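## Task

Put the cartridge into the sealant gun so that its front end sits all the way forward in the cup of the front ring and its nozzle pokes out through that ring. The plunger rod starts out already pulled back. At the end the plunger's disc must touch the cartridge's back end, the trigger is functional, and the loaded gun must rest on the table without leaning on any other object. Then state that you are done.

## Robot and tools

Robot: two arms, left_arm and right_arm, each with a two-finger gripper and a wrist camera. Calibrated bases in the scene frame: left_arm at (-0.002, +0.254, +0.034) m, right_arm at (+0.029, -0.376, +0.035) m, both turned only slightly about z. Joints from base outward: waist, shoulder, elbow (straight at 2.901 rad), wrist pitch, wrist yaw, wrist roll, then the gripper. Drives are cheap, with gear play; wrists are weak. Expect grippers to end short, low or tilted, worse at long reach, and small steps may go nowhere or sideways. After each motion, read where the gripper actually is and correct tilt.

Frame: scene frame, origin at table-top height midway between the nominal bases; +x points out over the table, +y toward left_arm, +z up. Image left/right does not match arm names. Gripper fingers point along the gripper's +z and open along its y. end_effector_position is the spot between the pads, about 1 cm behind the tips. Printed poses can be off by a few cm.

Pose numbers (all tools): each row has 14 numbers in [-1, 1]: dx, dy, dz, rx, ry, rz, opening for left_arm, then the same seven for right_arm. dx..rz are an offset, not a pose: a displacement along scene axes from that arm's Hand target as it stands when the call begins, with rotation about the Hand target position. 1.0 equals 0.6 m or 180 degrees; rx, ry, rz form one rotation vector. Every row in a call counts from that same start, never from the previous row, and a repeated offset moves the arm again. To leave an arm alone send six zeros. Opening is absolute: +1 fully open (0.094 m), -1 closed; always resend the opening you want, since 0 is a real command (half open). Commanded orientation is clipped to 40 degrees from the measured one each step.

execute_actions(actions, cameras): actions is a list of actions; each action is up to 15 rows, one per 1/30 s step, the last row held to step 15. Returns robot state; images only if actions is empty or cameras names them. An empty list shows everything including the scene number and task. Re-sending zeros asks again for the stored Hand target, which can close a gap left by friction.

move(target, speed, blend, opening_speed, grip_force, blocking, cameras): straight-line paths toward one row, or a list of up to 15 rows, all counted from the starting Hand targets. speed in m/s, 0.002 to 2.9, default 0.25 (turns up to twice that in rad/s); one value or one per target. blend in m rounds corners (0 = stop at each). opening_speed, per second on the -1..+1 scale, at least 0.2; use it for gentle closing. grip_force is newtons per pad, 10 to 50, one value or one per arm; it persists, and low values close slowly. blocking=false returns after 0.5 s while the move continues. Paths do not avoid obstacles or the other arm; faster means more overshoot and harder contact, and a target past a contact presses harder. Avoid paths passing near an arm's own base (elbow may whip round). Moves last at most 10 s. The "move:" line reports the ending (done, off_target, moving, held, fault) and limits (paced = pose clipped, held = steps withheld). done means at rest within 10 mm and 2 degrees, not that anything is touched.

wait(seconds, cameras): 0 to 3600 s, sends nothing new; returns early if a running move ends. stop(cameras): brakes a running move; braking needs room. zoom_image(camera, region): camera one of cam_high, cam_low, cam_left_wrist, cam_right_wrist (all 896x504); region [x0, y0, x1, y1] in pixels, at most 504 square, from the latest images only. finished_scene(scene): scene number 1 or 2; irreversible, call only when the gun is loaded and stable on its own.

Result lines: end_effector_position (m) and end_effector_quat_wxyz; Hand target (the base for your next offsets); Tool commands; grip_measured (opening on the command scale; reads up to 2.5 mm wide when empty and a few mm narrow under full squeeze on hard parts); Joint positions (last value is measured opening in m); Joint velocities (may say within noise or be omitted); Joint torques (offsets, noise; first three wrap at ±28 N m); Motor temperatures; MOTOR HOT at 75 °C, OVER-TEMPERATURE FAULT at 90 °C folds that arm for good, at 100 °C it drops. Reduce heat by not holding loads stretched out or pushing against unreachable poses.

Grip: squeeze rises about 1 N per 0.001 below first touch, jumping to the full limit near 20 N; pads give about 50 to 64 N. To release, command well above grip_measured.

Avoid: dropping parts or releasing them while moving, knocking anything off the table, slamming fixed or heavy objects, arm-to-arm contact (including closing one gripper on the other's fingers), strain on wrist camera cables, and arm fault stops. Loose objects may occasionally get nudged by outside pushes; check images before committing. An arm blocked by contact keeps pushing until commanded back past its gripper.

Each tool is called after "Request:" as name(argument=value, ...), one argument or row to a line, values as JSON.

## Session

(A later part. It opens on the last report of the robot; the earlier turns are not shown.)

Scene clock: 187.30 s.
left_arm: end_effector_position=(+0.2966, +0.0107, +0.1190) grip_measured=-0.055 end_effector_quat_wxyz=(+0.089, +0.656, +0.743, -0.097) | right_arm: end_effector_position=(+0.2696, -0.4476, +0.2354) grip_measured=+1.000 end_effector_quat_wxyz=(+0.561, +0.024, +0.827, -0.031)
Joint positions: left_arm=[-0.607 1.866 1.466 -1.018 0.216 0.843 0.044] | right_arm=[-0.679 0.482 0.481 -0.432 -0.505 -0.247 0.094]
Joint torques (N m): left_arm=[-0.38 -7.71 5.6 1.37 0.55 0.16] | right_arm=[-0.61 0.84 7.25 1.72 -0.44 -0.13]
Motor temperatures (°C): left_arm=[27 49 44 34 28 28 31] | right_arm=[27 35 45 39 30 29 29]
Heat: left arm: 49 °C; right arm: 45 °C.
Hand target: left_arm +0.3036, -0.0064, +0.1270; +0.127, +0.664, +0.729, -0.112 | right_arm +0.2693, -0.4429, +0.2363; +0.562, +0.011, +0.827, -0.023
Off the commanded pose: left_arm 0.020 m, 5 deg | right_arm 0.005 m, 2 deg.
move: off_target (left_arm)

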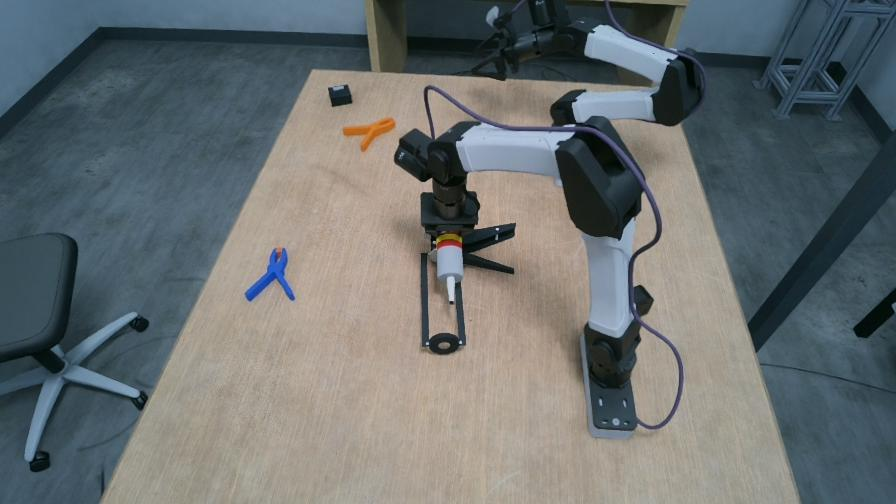

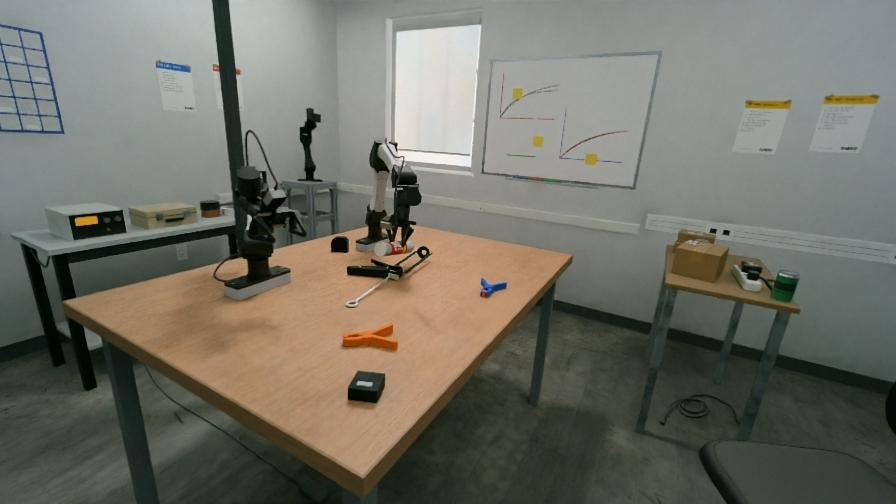

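Request:
move(
  target=[0.017,-0.01,-0.055,0,0,-0.011,-0.1,0,0,0.0,0,0,0,1],
  speed=0.15,
  cameras=["cam_high","cam_low"],
)

Request:
zoom_image(
  camera="cam_high",
  region=[370, 200, 520, 370],
)

Request:
zoom_image(
  camera="cam_low",
  region=[360, 190, 480, 290],
)

Scene clock: 200.80 s.
left_arm: end_effector_position=(+0.3034, +0.0049, +0.0818) grip_measured=-0.055 end_effector_quat_wxyz=(+0.081, +0.669, +0.732, -0.100) | right_arm: end_effector_position=(+0.2696, -0.4476, +0.2354) grip_measured=+1.000 end_effector_quat_wxyz=(+0.561, +0.024, +0.827, -0.031)
Joint positions: left_arm=[-0.607 1.949 1.429 -0.919 0.222 0.881 0.044] | right_arm=[-0.679 0.482 0.481 -0.432 -0.505 -0.247 0.094]
Joint torques (N m): left_arm=[0.18 -8.46 6.06 1.28 0.57 0.19] | right_arm=[-0.76 0.76 7.3 1.68 -0.45 -0.14]
Heat: left arm: 49 °C; right arm: 45 °C.
Hand target: left_arm +0.3138, -0.0124, +0.0940; +0.126, +0.676, +0.717, -0.114 | right_arm +0.2693, -0.4429, +0.2363; +0.562, +0.011, +0.827, -0.023
Off the commanded pose: left_arm 0.024 m, 6 deg | right_arm 0.005 m, 2 deg.
move: off_target (left_arm)

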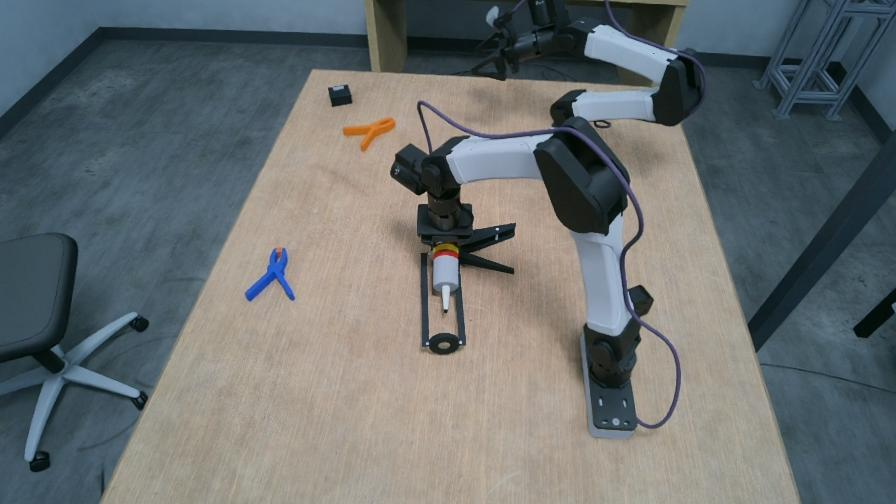

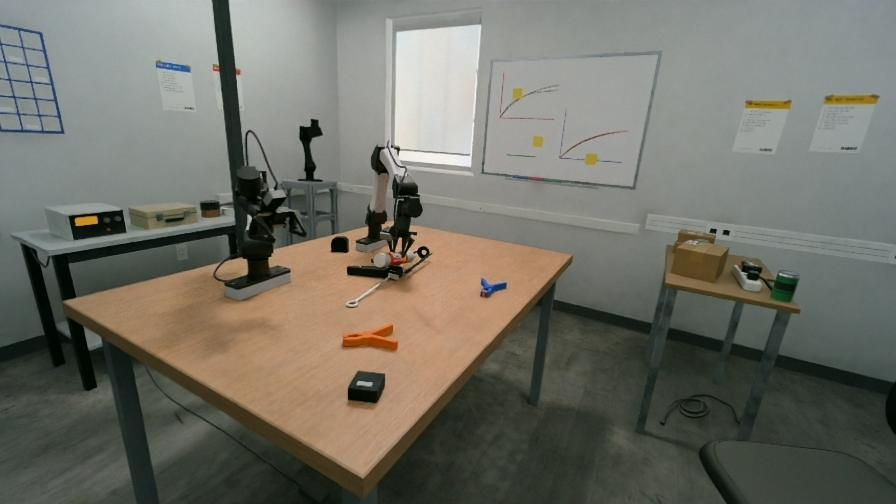

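Scaled by 2.965 from the camera's image (finer frame: 1280x720).

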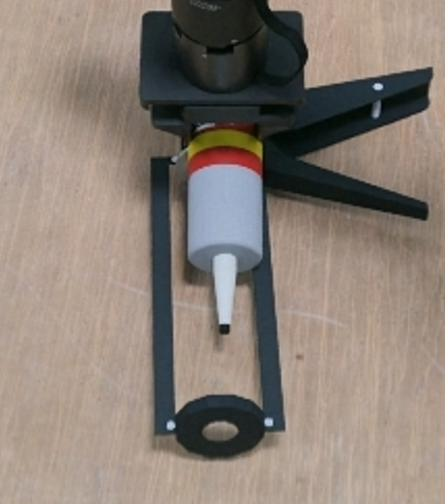

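Scaled by 4.200 from the camera's image (finer frame: 1280x720).

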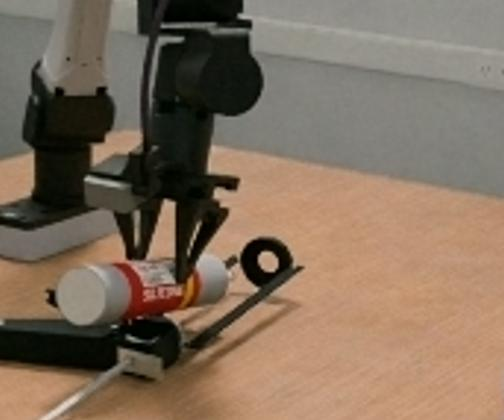

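Request:
move(
  target=[-0.005,0.075,-0.01,0,0,0,-0.1,0,0,0.0,0,0,0,1],
  speed=0.15,
  cameras=["cam_high","cam_low"],
)

Request:
zoom_image(
  camera="cam_high",
  region=[370, 200, 520, 370],
)

Request:
zoom_image(
  camera="cam_low",
  region=[360, 190, 480, 290],
)

Scene clock: 212.07 s.
left_arm: end_effector_position=(+0.2972, +0.0417, +0.0672) grip_measured=-0.055 end_effector_quat_wxyz=(+0.073, +0.673, +0.727, -0.118) | right_arm: end_effector_position=(+0.2696, -0.4476, +0.2354) grip_measured=+1.000 end_effector_quat_wxyz=(+0.561, +0.024, +0.827, -0.031)
Joint positions: left_arm=[-0.512 1.907 1.308 -0.887 0.267 0.992 0.044] | right_arm=[-0.679 0.482 0.481 -0.432 -0.505 -0.247 0.094]
Joint torques (N m): left_arm=[0.05 -10.93 5.07 1.07 0.37 0.15] | right_arm=[-0.64 0.75 7.42 1.72 -0.44 -0.12]
Heat: left arm: 49 °C; right arm: 45 °C.
Hand target: left_arm +0.3108, +0.0326, +0.0880; +0.126, +0.676, +0.717, -0.114 | right_arm +0.2693, -0.4429, +0.2363; +0.562, +0.011, +0.827, -0.023
Off the commanded pose: left_arm 0.026 m, 6 deg | right_arm 0.005 m, 2 deg.
move: off_target (left_arm)

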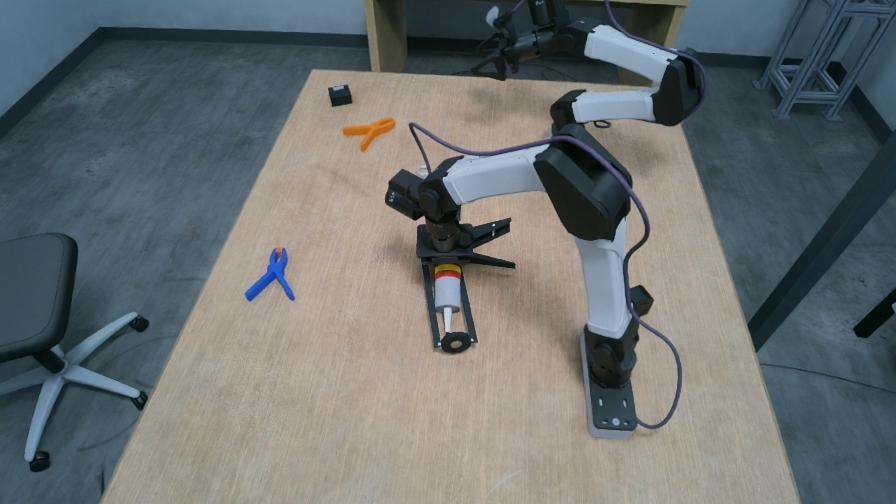

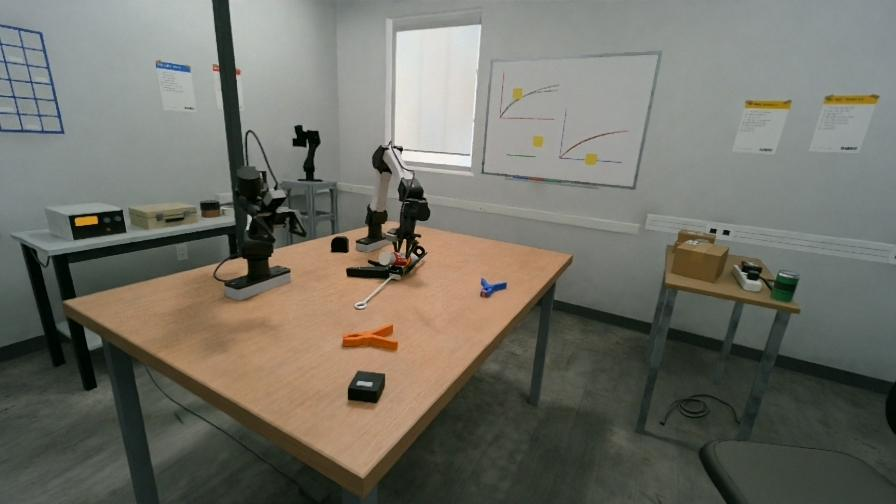

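Scaled by 2.965 from the camera's image (finer frame: 1280x720).

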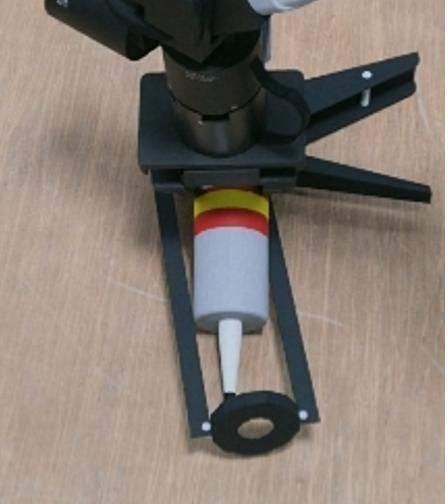

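Scaled by 4.200 from the camera's image (finer frame: 1280x720).

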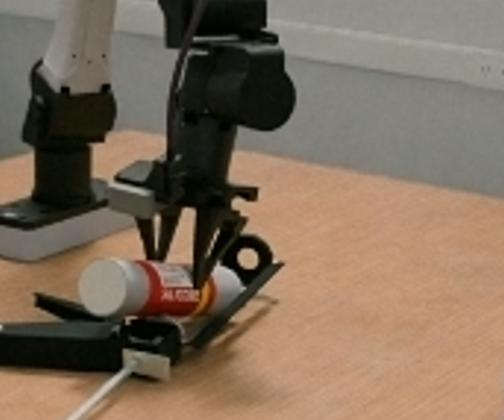

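Request:
move(
  target=[-0.003,-0.045,0.035,-0.025,-0.004,0.03,-0.1,0,0,0.0,0,0,0,1],
  speed=0.15,
  cameras=["cam_high","cam_low"],
)

Request:
zoom_image(
  camera="cam_high",
  region=[370, 200, 520, 370],
)

Request:
zoom_image(
  camera="cam_low",
  region=[360, 190, 480, 290],
)

Scene clock: 223.37 s.
left_arm: end_effector_position=(+0.2997, +0.0238, +0.0814) grip_measured=-0.055 end_effector_quat_wxyz=(+0.100, +0.633, +0.758, -0.119) | right_arm: end_effector_position=(+0.2696, -0.4476, +0.2354) grip_measured=+1.000 end_effector_quat_wxyz=(+0.561, +0.024, +0.827, -0.031)
Joint positions: left_arm=[-0.55 1.87 1.308 -0.846 0.268 0.84 0.044] | right_arm=[-0.679 0.482 0.481 -0.432 -0.505 -0.247 0.094]
Joint torques (N m): left_arm=[-0.4 -11.47 5.39 1.34 0.62 0.02] | right_arm=[-0.61 0.8 7.31 1.7 -0.44 -0.14]
Motor temperatures (°C): left_arm=[27 54 43 35 28 28 31] | right_arm=[27 35 45 39 30 29 29]
Heat: left arm: 54 °C; right arm: 45 °C.
Hand target: left_arm +0.3090, +0.0056, +0.1090; +0.162, +0.637, +0.742, -0.132 | right_arm +0.2693, -0.4429, +0.2363; +0.562, +0.011, +0.827, -0.023
Off the commanded pose: left_arm 0.034 m, 7 deg | right_arm 0.005 m, 2 deg.
move: off_target (left_arm)

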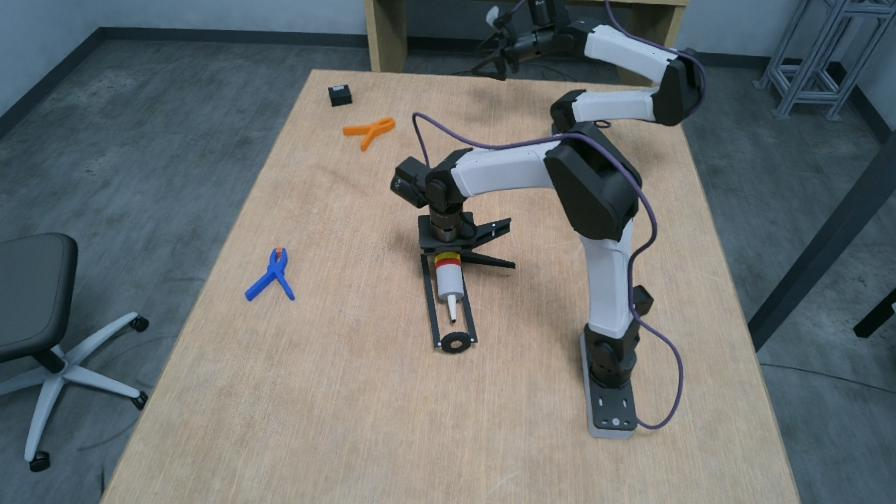

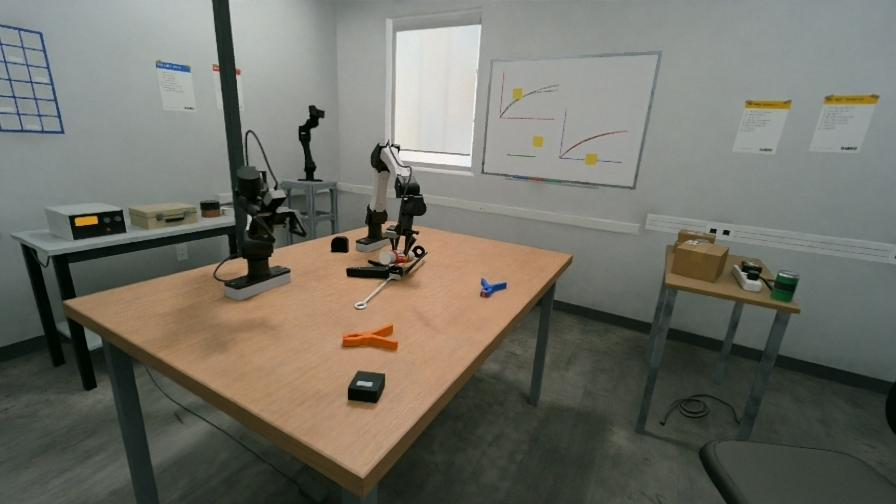

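Scaled by 2.965 from the camera's image (finer frame: 1280x720).

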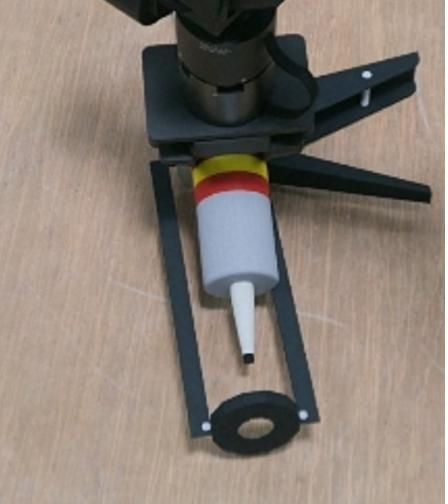

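Scaled by 4.200 from the camera's image (finer frame: 1280x720).

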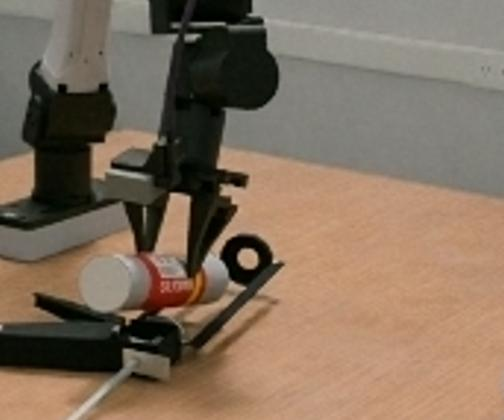

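Request:
move(
  target=[0.0,0.055,0.015,0,0,0,-0.1,0,0,0.0,0,0,0,1],
  speed=0.1,
  cameras=["cam_high","cam_low"],
)

Request:
zoom_image(
  camera="cam_high",
  region=[370, 200, 520, 370],
)

Request:
zoom_image(
  camera="cam_low",
  region=[360, 190, 480, 290],
)

Scene clock: 237.07 s.
left_arm: end_effector_position=(+0.3085, +0.0505, +0.0925) grip_measured=-0.055 end_effector_quat_wxyz=(+0.121, +0.628, +0.760, -0.118) | right_arm: end_effector_position=(+0.2696, -0.4476, +0.2354) grip_measured=+1.000 end_effector_quat_wxyz=(+0.561, +0.024, +0.827, -0.031)
Joint positions: left_arm=[-0.467 1.811 1.269 -0.846 0.286 0.909 0.044] | right_arm=[-0.679 0.482 0.481 -0.432 -0.505 -0.247 0.094]
Joint torques (N m): left_arm=[-0.18 -10.96 5.6 0.85 0.65 0.19] | right_arm=[-0.66 0.69 7.3 1.69 -0.45 -0.12]
Heat: left arm: 54 °C; right arm: 45 °C.
Hand target: left_arm +0.3090, +0.0386, +0.1180; +0.162, +0.637, +0.742, -0.132 | right_arm +0.2693, -0.4429, +0.2363; +0.562, +0.011, +0.827, -0.023
Off the commanded pose: left_arm 0.028 m, 5 deg | right_arm 0.005 m, 2 deg.
move: off_target (left_arm)

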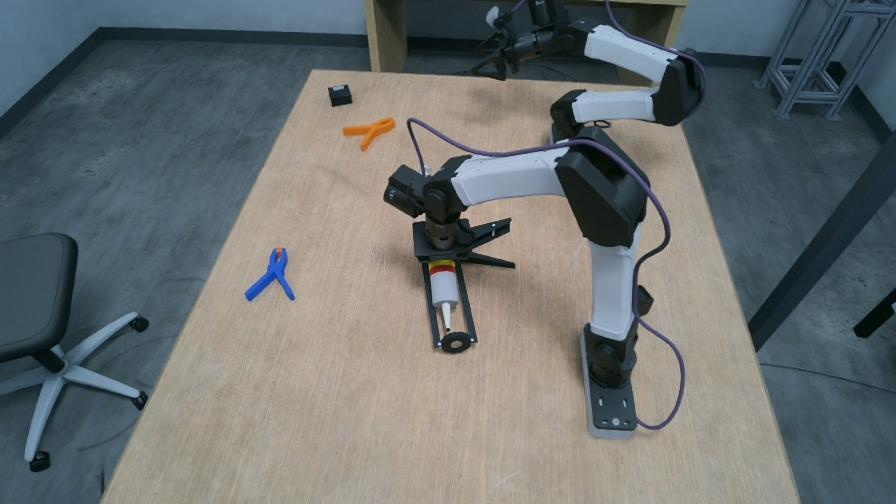

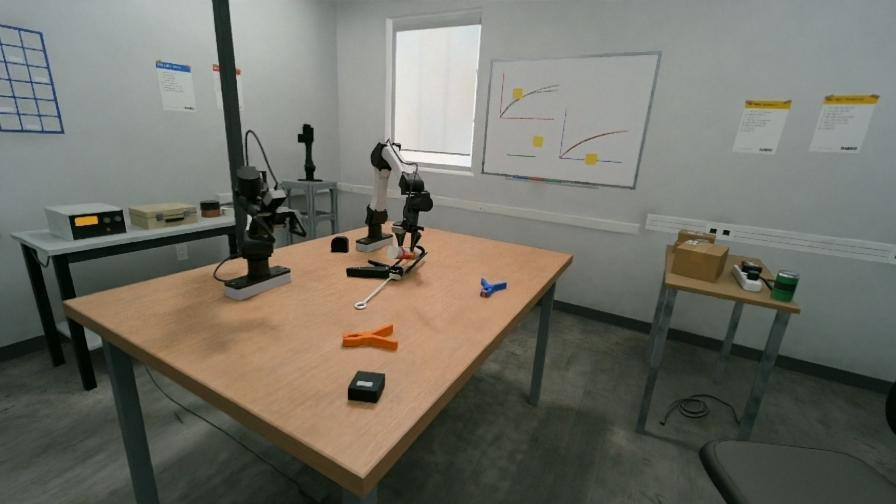

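Scaled by 2.965 from the camera's image (finer frame: 1280x720).

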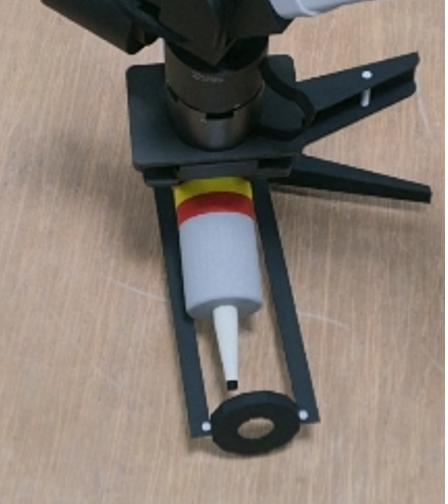

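Scaled by 4.200 from the camera's image (finer frame: 1280x720).

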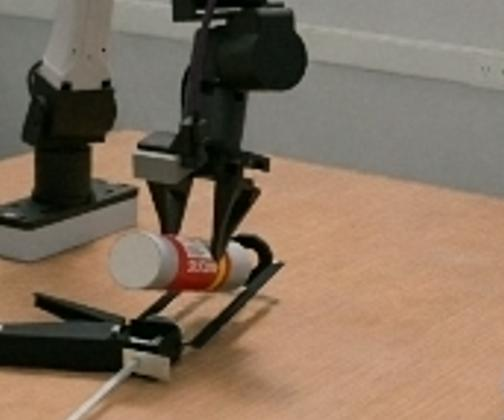

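Request:
move(
  target=[-0.018,0.018,-0.012,0,0,0,-0.1,0,0,0.0,0,0,0,1],
  speed=0.1,
  cameras=["cam_high"],
)

Request:
zoom_image(
  camera="cam_high",
  region=[400, 250, 500, 370],
)

Scene clock: 242.87 s.
left_arm: end_effector_position=(+0.2895, +0.0622, +0.0859) grip_measured=-0.055 end_effector_quat_wxyz=(+0.107, +0.631, +0.759, -0.121) | right_arm: end_effector_position=(+0.2696, -0.4476, +0.2354) grip_measured=+1.000 end_effector_quat_wxyz=(+0.561, +0.024, +0.827, -0.031)
Joint positions: left_arm=[-0.46 1.763 1.188 -0.844 0.288 0.926 0.044] | right_arm=[-0.679 0.482 0.481 -0.432 -0.505 -0.247 0.094]
Joint torques (N m): left_arm=[0.54 -10.48 5.63 1.07 0.69 0.19] | right_arm=[-0.65 0.75 7.38 1.7 -0.45 -0.15]
Motor temperatures (°C): left_arm=[27 56 42 34 28 28 32] | right_arm=[27 35 45 39 30 29 29]
Heat: left arm: 56 °C; right arm: 45 °C.
Hand target: left_arm +0.2982, +0.0494, +0.1108; +0.162, +0.637, +0.742, -0.132 | right_arm +0.2693, -0.4429, +0.2363; +0.562, +0.011, +0.827, -0.023
Off the commanded pose: left_arm 0.029 m, 7 deg | right_arm 0.005 m, 2 deg.
move: off_target (left_arm)

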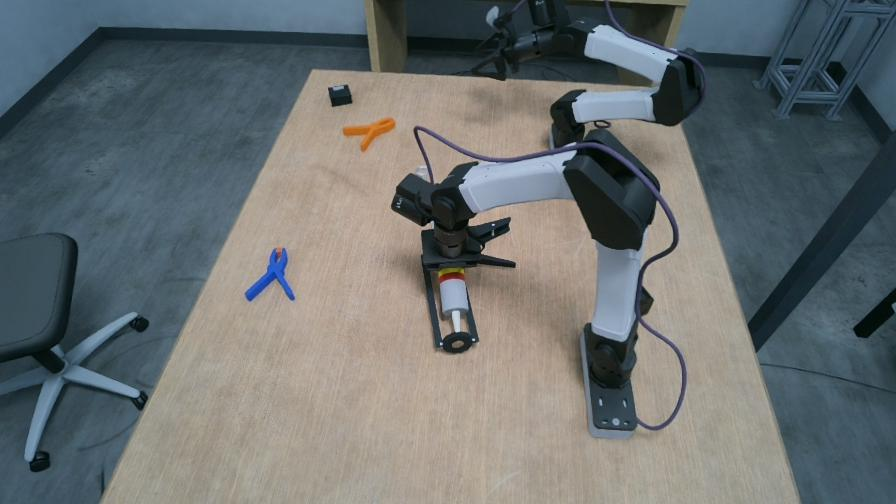

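Scaled by 4.200 from the camera's image (finer frame: 1280x720).

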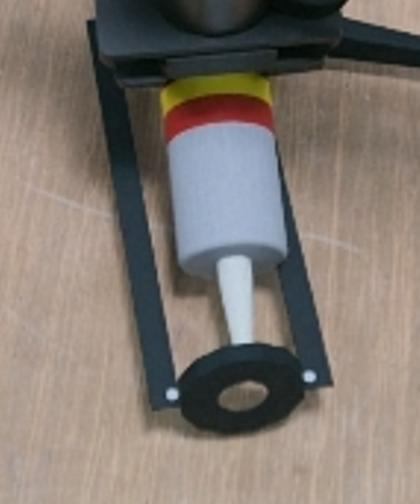

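Request:
execute_actions(
  actions=[],
)

Request:
zoom_image(
  camera="cam_low",
  region=[380, 220, 450, 290],
)

Scene clock: 245.47 s.
left_arm: end_effector_position=(+0.2895, +0.0622, +0.0859) grip_measured=-0.055 end_effector_quat_wxyz=(+0.107, +0.631, +0.759, -0.121) | right_arm: end_effector_position=(+0.2696, -0.4476, +0.2354) grip_measured=+1.000 end_effector_quat_wxyz=(+0.561, +0.024, +0.827, -0.031)
Joint positions: left_arm=[-0.46 1.763 1.188 -0.844 0.288 0.926 0.044] | right_arm=[-0.679 0.482 0.481 -0.432 -0.505 -0.247 0.094]
Joint velocities: within noise
Joint torques (N m): left_arm=[0.5 -10.48 5.67 1.08 0.68 0.19] | right_arm=[-0.69 0.85 7.28 1.69 -0.46 -0.13]
Motor temperatures (°C): left_arm=[27 55 42 34 28 28 32] | right_arm=[27 35 45 39 30 29 29]
Heat: left arm: 55 °C; right arm: 45 °C.
Hand target: left_arm +0.2982, +0.0494, +0.1108; +0.162, +0.637, +0.742, -0.132 | right_arm +0.2693, -0.4429, +0.2363; +0.562, +0.011, +0.827, -0.023
Tool commands: left_gripper/opening=-0.1 right_gripper/opening=+1.0
Off the commanded pose: left_arm 0.029 m, 7 deg | right_arm 0.005 m, 2 deg.

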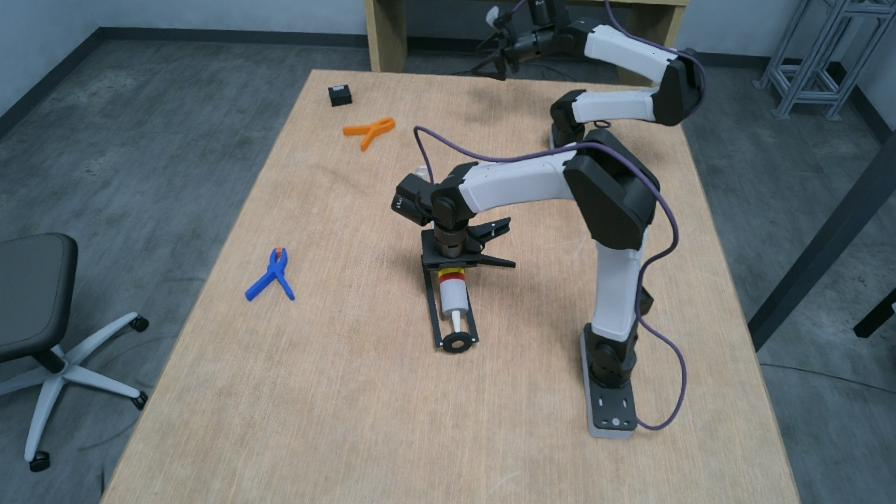

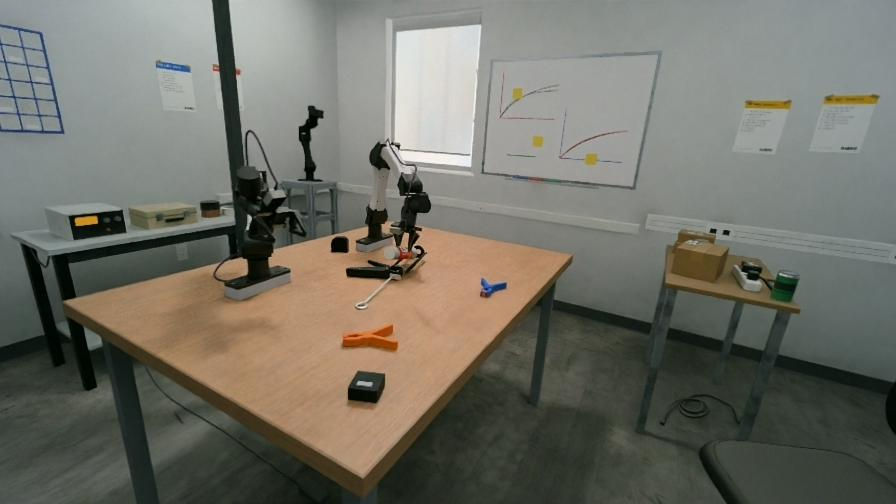

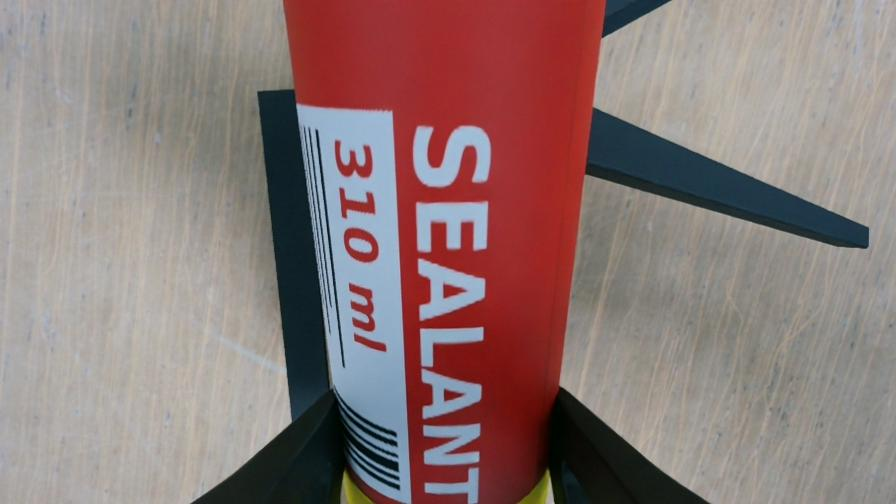

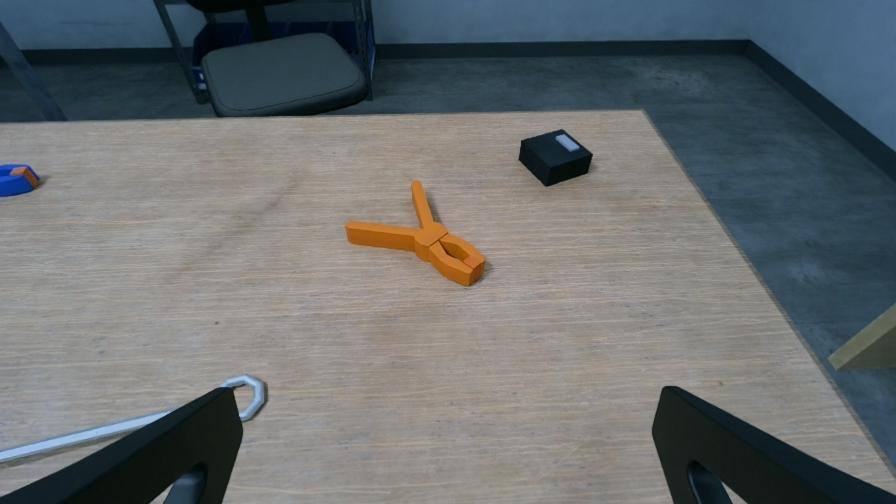

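Scaled by 7.200 from the camera's image (finer frame: 1280x720).

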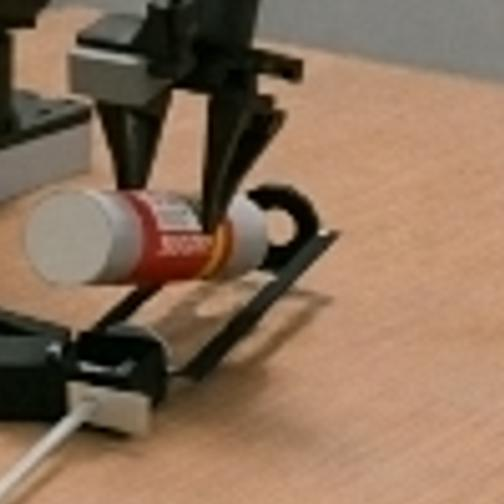

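Request:
move(
  target=[-0.002,0.022,-0.008,0,0,0,-0.1,0,0,0.0,0,0,0,1],
  speed=0.1,
  cameras=["cam_high"],
)

Request:
zoom_image(
  camera="cam_high",
  region=[400, 250, 500, 370],
)

Scene clock: 253.70 s.
left_arm: end_effector_position=(+0.2871, +0.0768, +0.0816) grip_measured=-0.055 end_effector_quat_wxyz=(+0.104, +0.629, +0.761, -0.123) | right_arm: end_effector_position=(+0.2696, -0.4476, +0.2354) grip_measured=+1.000 end_effector_quat_wxyz=(+0.561, +0.024, +0.827, -0.031)
Joint positions: left_arm=[-0.42 1.748 1.153 -0.843 0.296 0.963 0.044] | right_arm=[-0.679 0.482 0.481 -0.432 -0.505 -0.247 0.094]
Joint torques (N m): left_arm=[-0.02 -10.28 5.44 1.11 0.7 0.21] | right_arm=[-0.55 0.81 7.32 1.71 -0.44 -0.13]
Motor temperatures (°C): left_arm=[27 55 42 34 28 28 32] | right_arm=[27 35 45 40 30 29 29]
Heat: left arm: 55 °C; right arm: 45 °C.
Hand target: left_arm +0.2970, +0.0626, +0.1060; +0.162, +0.637, +0.742, -0.132 | right_arm +0.2693, -0.4429, +0.2363; +0.562, +0.011, +0.827, -0.023
Off the commanded pose: left_arm 0.030 m, 7 deg | right_arm 0.005 m, 2 deg.
move: off_target (left_arm)

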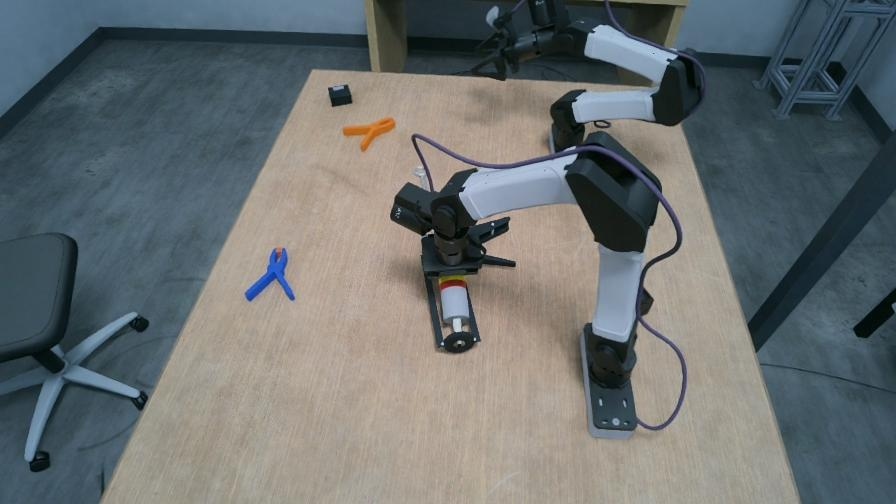

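Scaled by 4.200 from the camera's image (finer frame: 1280x720).

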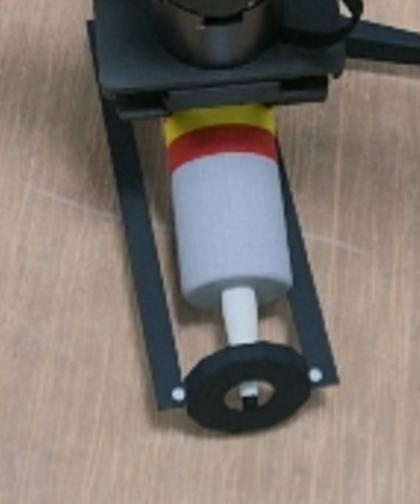

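Request:
move(
  target=[-0.005,0.033,-0.011,0,0,0,-0.1,0,0,0.0,0,0,0,1],
  speed=0.1,
  cameras=["cam_high"],
)

Request:
zoom_image(
  camera="cam_high",
  region=[400, 250, 500, 370],
)

Request:
wait(
  seconds=0,
  cameras=["cam_low"],
)

Request:
zoom_image(
  camera="cam_low",
  region=[380, 220, 450, 290],
)

Scene clock: 264.10 s.
left_arm: end_effector_position=(+0.2828, +0.0970, +0.0765) grip_measured=-0.055 end_effector_quat_wxyz=(+0.103, +0.628, +0.761, -0.125) | right_arm: end_effector_position=(+0.2696, -0.4476, +0.2354) grip_measured=+1.000 end_effector_quat_wxyz=(+0.561, +0.024, +0.827, -0.031)
Joint positions: left_arm=[-0.361 1.722 1.101 -0.838 0.306 1.021 0.044] | right_arm=[-0.679 0.482 0.481 -0.432 -0.505 -0.247 0.094]
Joint torques (N m): left_arm=[0.01 -9.98 5.39 1.08 0.73 0.22] | right_arm=[-0.62 0.76 7.34 1.69 -0.45 -0.13]
Motor temperatures (°C): left_arm=[27 55 42 34 29 28 32] | right_arm=[27 34 45 40 30 29 29]
Heat: left arm: 55 °C; right arm: 45 °C.
Hand target: left_arm +0.2940, +0.0824, +0.0994; +0.162, +0.637, +0.742, -0.132 | right_arm +0.2693, -0.4429, +0.2363; +0.562, +0.011, +0.827, -0.023
Off the commanded pose: left_arm 0.029 m, 7 deg | right_arm 0.005 m, 2 deg.
move: off_target (left_arm)

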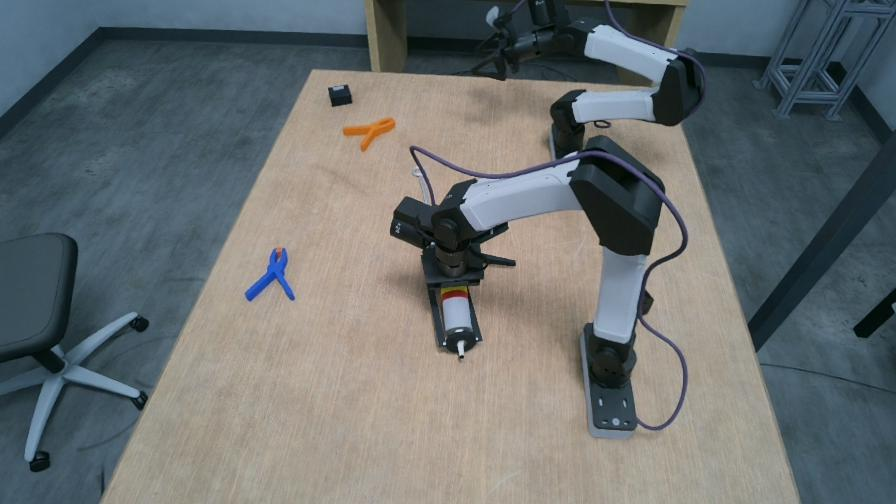

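Scaled by 4.200 from the camera's image (finer frame: 1280x720).

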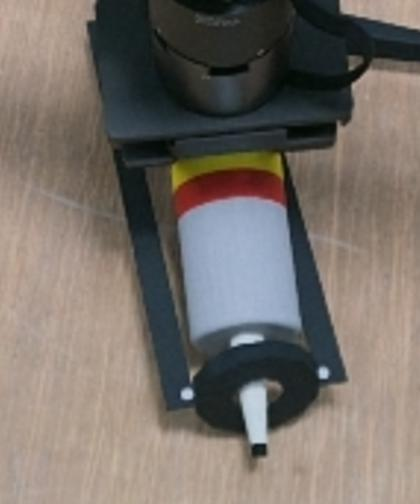

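Scene clock: 264.10 s.
left_arm: end_effector_position=(+0.2828, +0.0970, +0.0765) grip_measured=-0.055 end_effector_quat_wxyz=(+0.103, +0.628, +0.761, -0.125) | right_arm: end_effector_position=(+0.2696, -0.4476, +0.2354) grip_measured=+1.000 end_effector_quat_wxyz=(+0.561, +0.024, +0.827, -0.031)
Joint positions: left_arm=[-0.361 1.722 1.101 -0.838 0.306 1.021 0.044] | right_arm=[-0.679 0.482 0.481 -0.432 -0.505 -0.247 0.094]
Joint torques (N m): left_arm=[0.01 -9.98 5.39 1.08 0.73 0.22] | right_arm=[-0.62 0.76 7.34 1.69 -0.45 -0.13]
Motor temperatures (°C): left_arm=[27 55 42 34 29 28 32] | right_arm=[27 34 45 40 30 29 29]
Heat: left arm: 55 °C; right arm: 45 °C.
Hand target: left_arm +0.2940, +0.0824, +0.0994; +0.162, +0.637, +0.742, -0.132 | right_arm +0.2693, -0.4429, +0.2363; +0.562, +0.011, +0.827, -0.023
Tool commands: left_gripper/opening=-0.1 right_gripper/opening=+1.0
Off the commanded pose: left_arm 0.029 m, 7 deg | right_arm 0.005 m, 2 deg.

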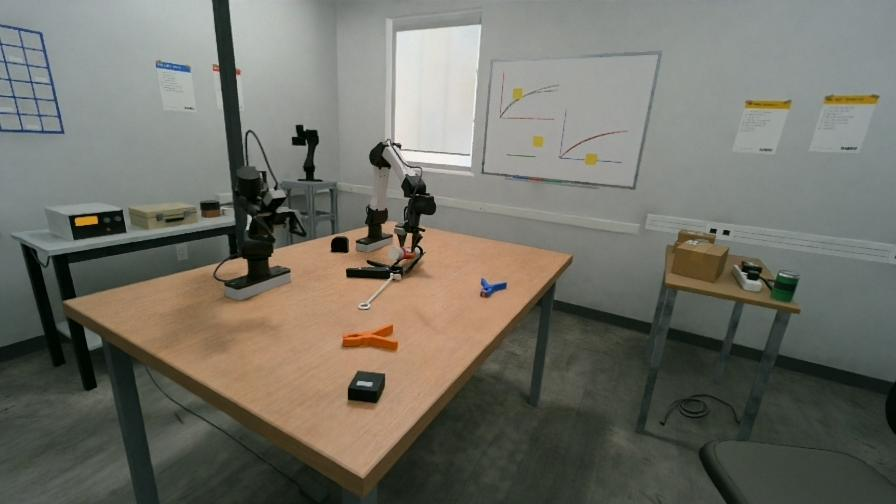

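Scaled by 7.200 from the camera's image (finer frame: 1280x720).

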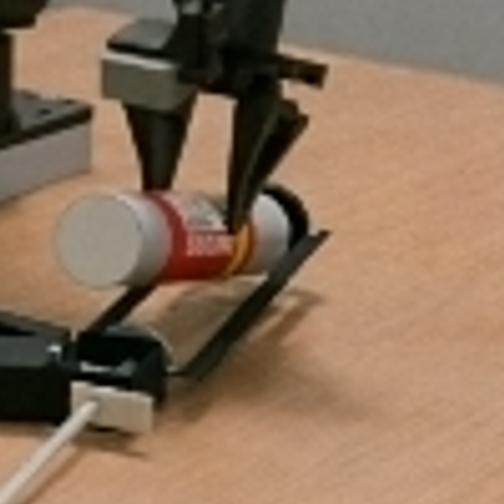

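Request:
move(
  target=[-0.003,0.015,-0.018,0.033,0.005,0,-0.1,0,0,0.0,0,0,0,1],
  speed=0.1,
  cameras=["cam_high","cam_low"],
)

Request:
zoom_image(
  camera="cam_high",
  region=[400, 250, 500, 370],
)

Request:
zoom_image(
  camera="cam_low",
  region=[380, 220, 450, 290],
)

Scene clock: 276.07 s.
left_arm: end_effector_position=(+0.2823, +0.0981, +0.0740) grip_measured=-0.055 end_effector_quat_wxyz=(+0.093, +0.638, +0.757, -0.102) | right_arm: end_effector_position=(+0.2696, -0.4476, +0.2354) grip_measured=+1.000 end_effector_quat_wxyz=(+0.561, +0.024, +0.827, -0.031)
Joint positions: left_arm=[-0.386 1.722 1.101 -0.838 0.254 1.021 0.044] | right_arm=[-0.679 0.482 0.481 -0.432 -0.505 -0.247 0.094]
Joint torques (N m): left_arm=[-0.53 -7.58 6.79 0.71 0.32 0.11] | right_arm=[-0.62 0.79 7.32 1.69 -0.45 -0.16]
Motor temperatures (°C): left_arm=[27 58 43 34 29 28 32] | right_arm=[27 34 45 40 30 29 29]
Heat: left arm: 58 °C; right arm: 45 °C.
Hand target: left_arm +0.2922, +0.0914, +0.0886; +0.123, +0.643, +0.749, -0.098 | right_arm +0.2693, -0.4429, +0.2363; +0.562, +0.011, +0.827, -0.023
Off the commanded pose: left_arm 0.019 m, 4 deg | right_arm 0.005 m, 2 deg.
move: off_target (left_arm)

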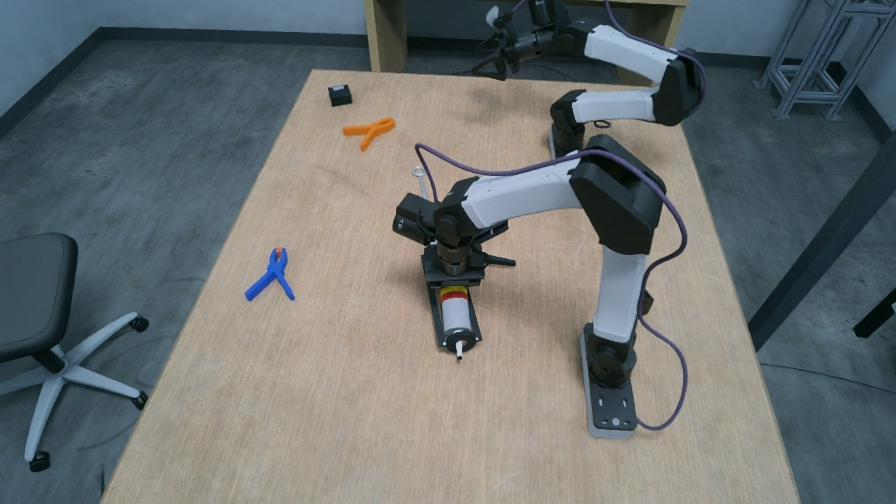

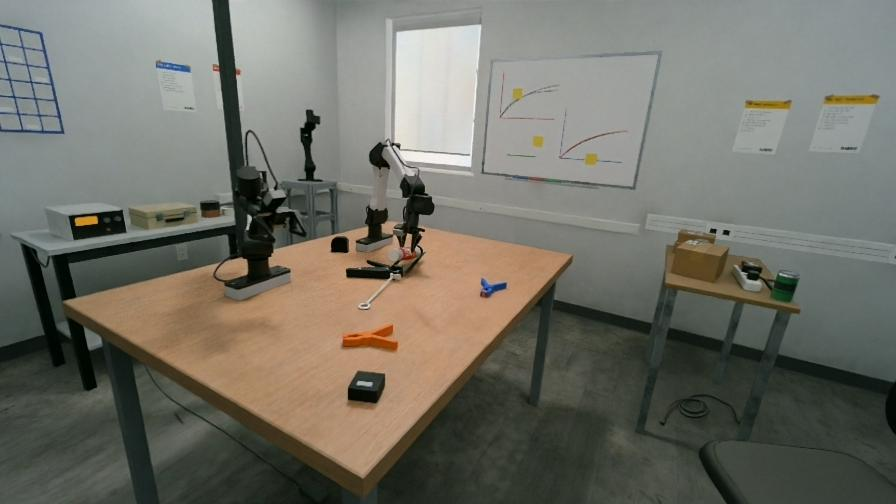

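Scaled by 4.200 from the camera's image (finer frame: 1280x720).

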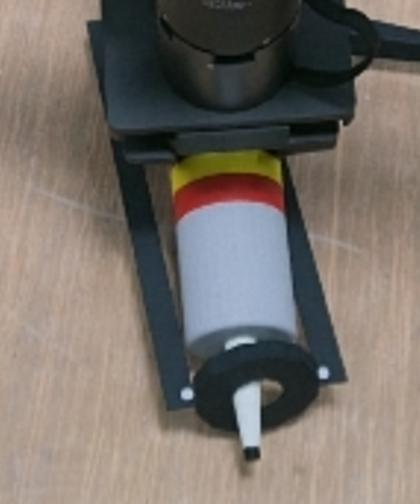

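Scaled by 7.200 from the camera's image (finer frame: 1280x720).

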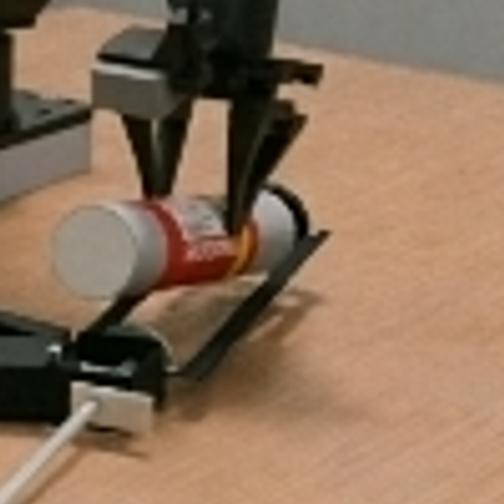

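Request:
move(
  target=[-0.006,0.028,-0.022,0.02,0.003,0.01,-0.1,0,0,0.0,0,0,0,1],
  speed=0.1,
  cameras=["cam_high","cam_low"],
)

Request:
zoom_image(
  camera="cam_high",
  region=[400, 250, 500, 370],
)

Request:
zoom_image(
  camera="cam_low",
  region=[380, 220, 450, 290],
)

Scene clock: 284.53 s.
left_arm: end_effector_position=(+0.2803, +0.1130, +0.0660) grip_measured=-0.055 end_effector_quat_wxyz=(+0.074, +0.634, +0.766, -0.079) | right_arm: end_effector_position=(+0.2696, -0.4476, +0.2354) grip_measured=+1.000 end_effector_quat_wxyz=(+0.561, +0.024, +0.827, -0.031)
Joint positions: left_arm=[-0.374 1.722 1.078 -0.838 0.199 1.021 0.044] | right_arm=[-0.679 0.482 0.481 -0.432 -0.505 -0.247 0.094]
Joint torques (N m): left_arm=[0.51 -7.41 5.39 0.79 0.27 0.03] | right_arm=[-0.61 0.87 7.31 1.71 -0.45 -0.13]
Motor temperatures (°C): left_arm=[27 57 43 34 28 28 32] | right_arm=[27 34 45 40 30 29 29]
Heat: left arm: 57 °C; right arm: 45 °C.
Hand target: left_arm +0.2886, +0.1082, +0.0754; +0.100, +0.634, +0.763, -0.076 | right_arm +0.2693, -0.4429, +0.2363; +0.562, +0.011, +0.827, -0.023
Off the commanded pose: left_arm 0.013 m, 3 deg | right_arm 0.005 m, 2 deg.
move: off_target (left_arm)

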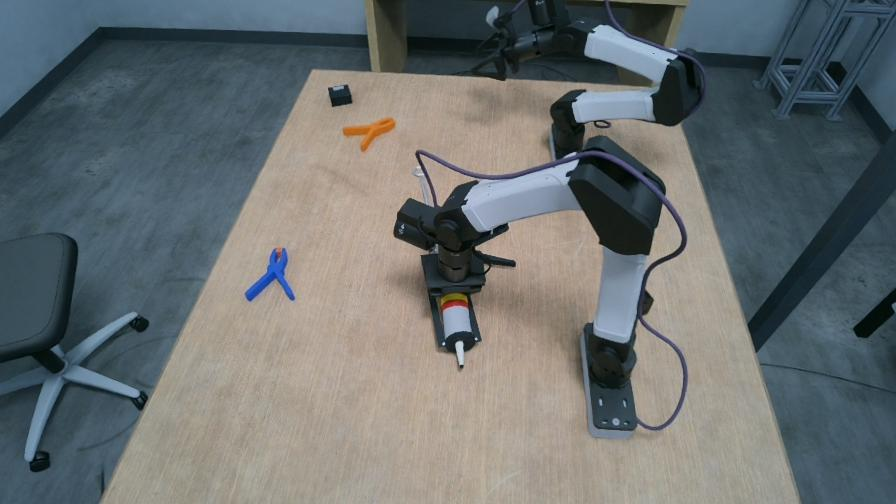

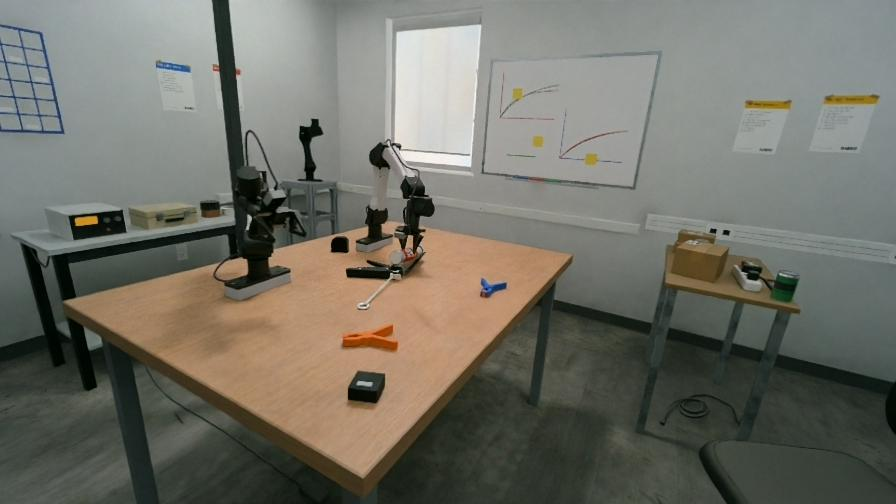

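Scaled by 4.200 from the camera's image (finer frame: 1280x720).

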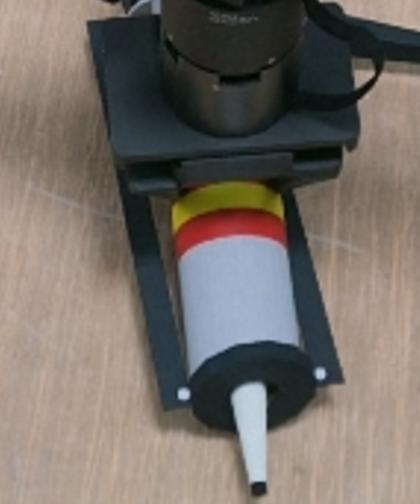

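Scaled by 7.200 from the camera's image (finer frame: 1280x720).

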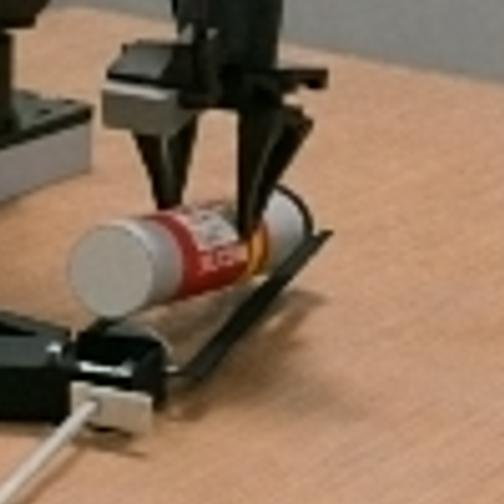

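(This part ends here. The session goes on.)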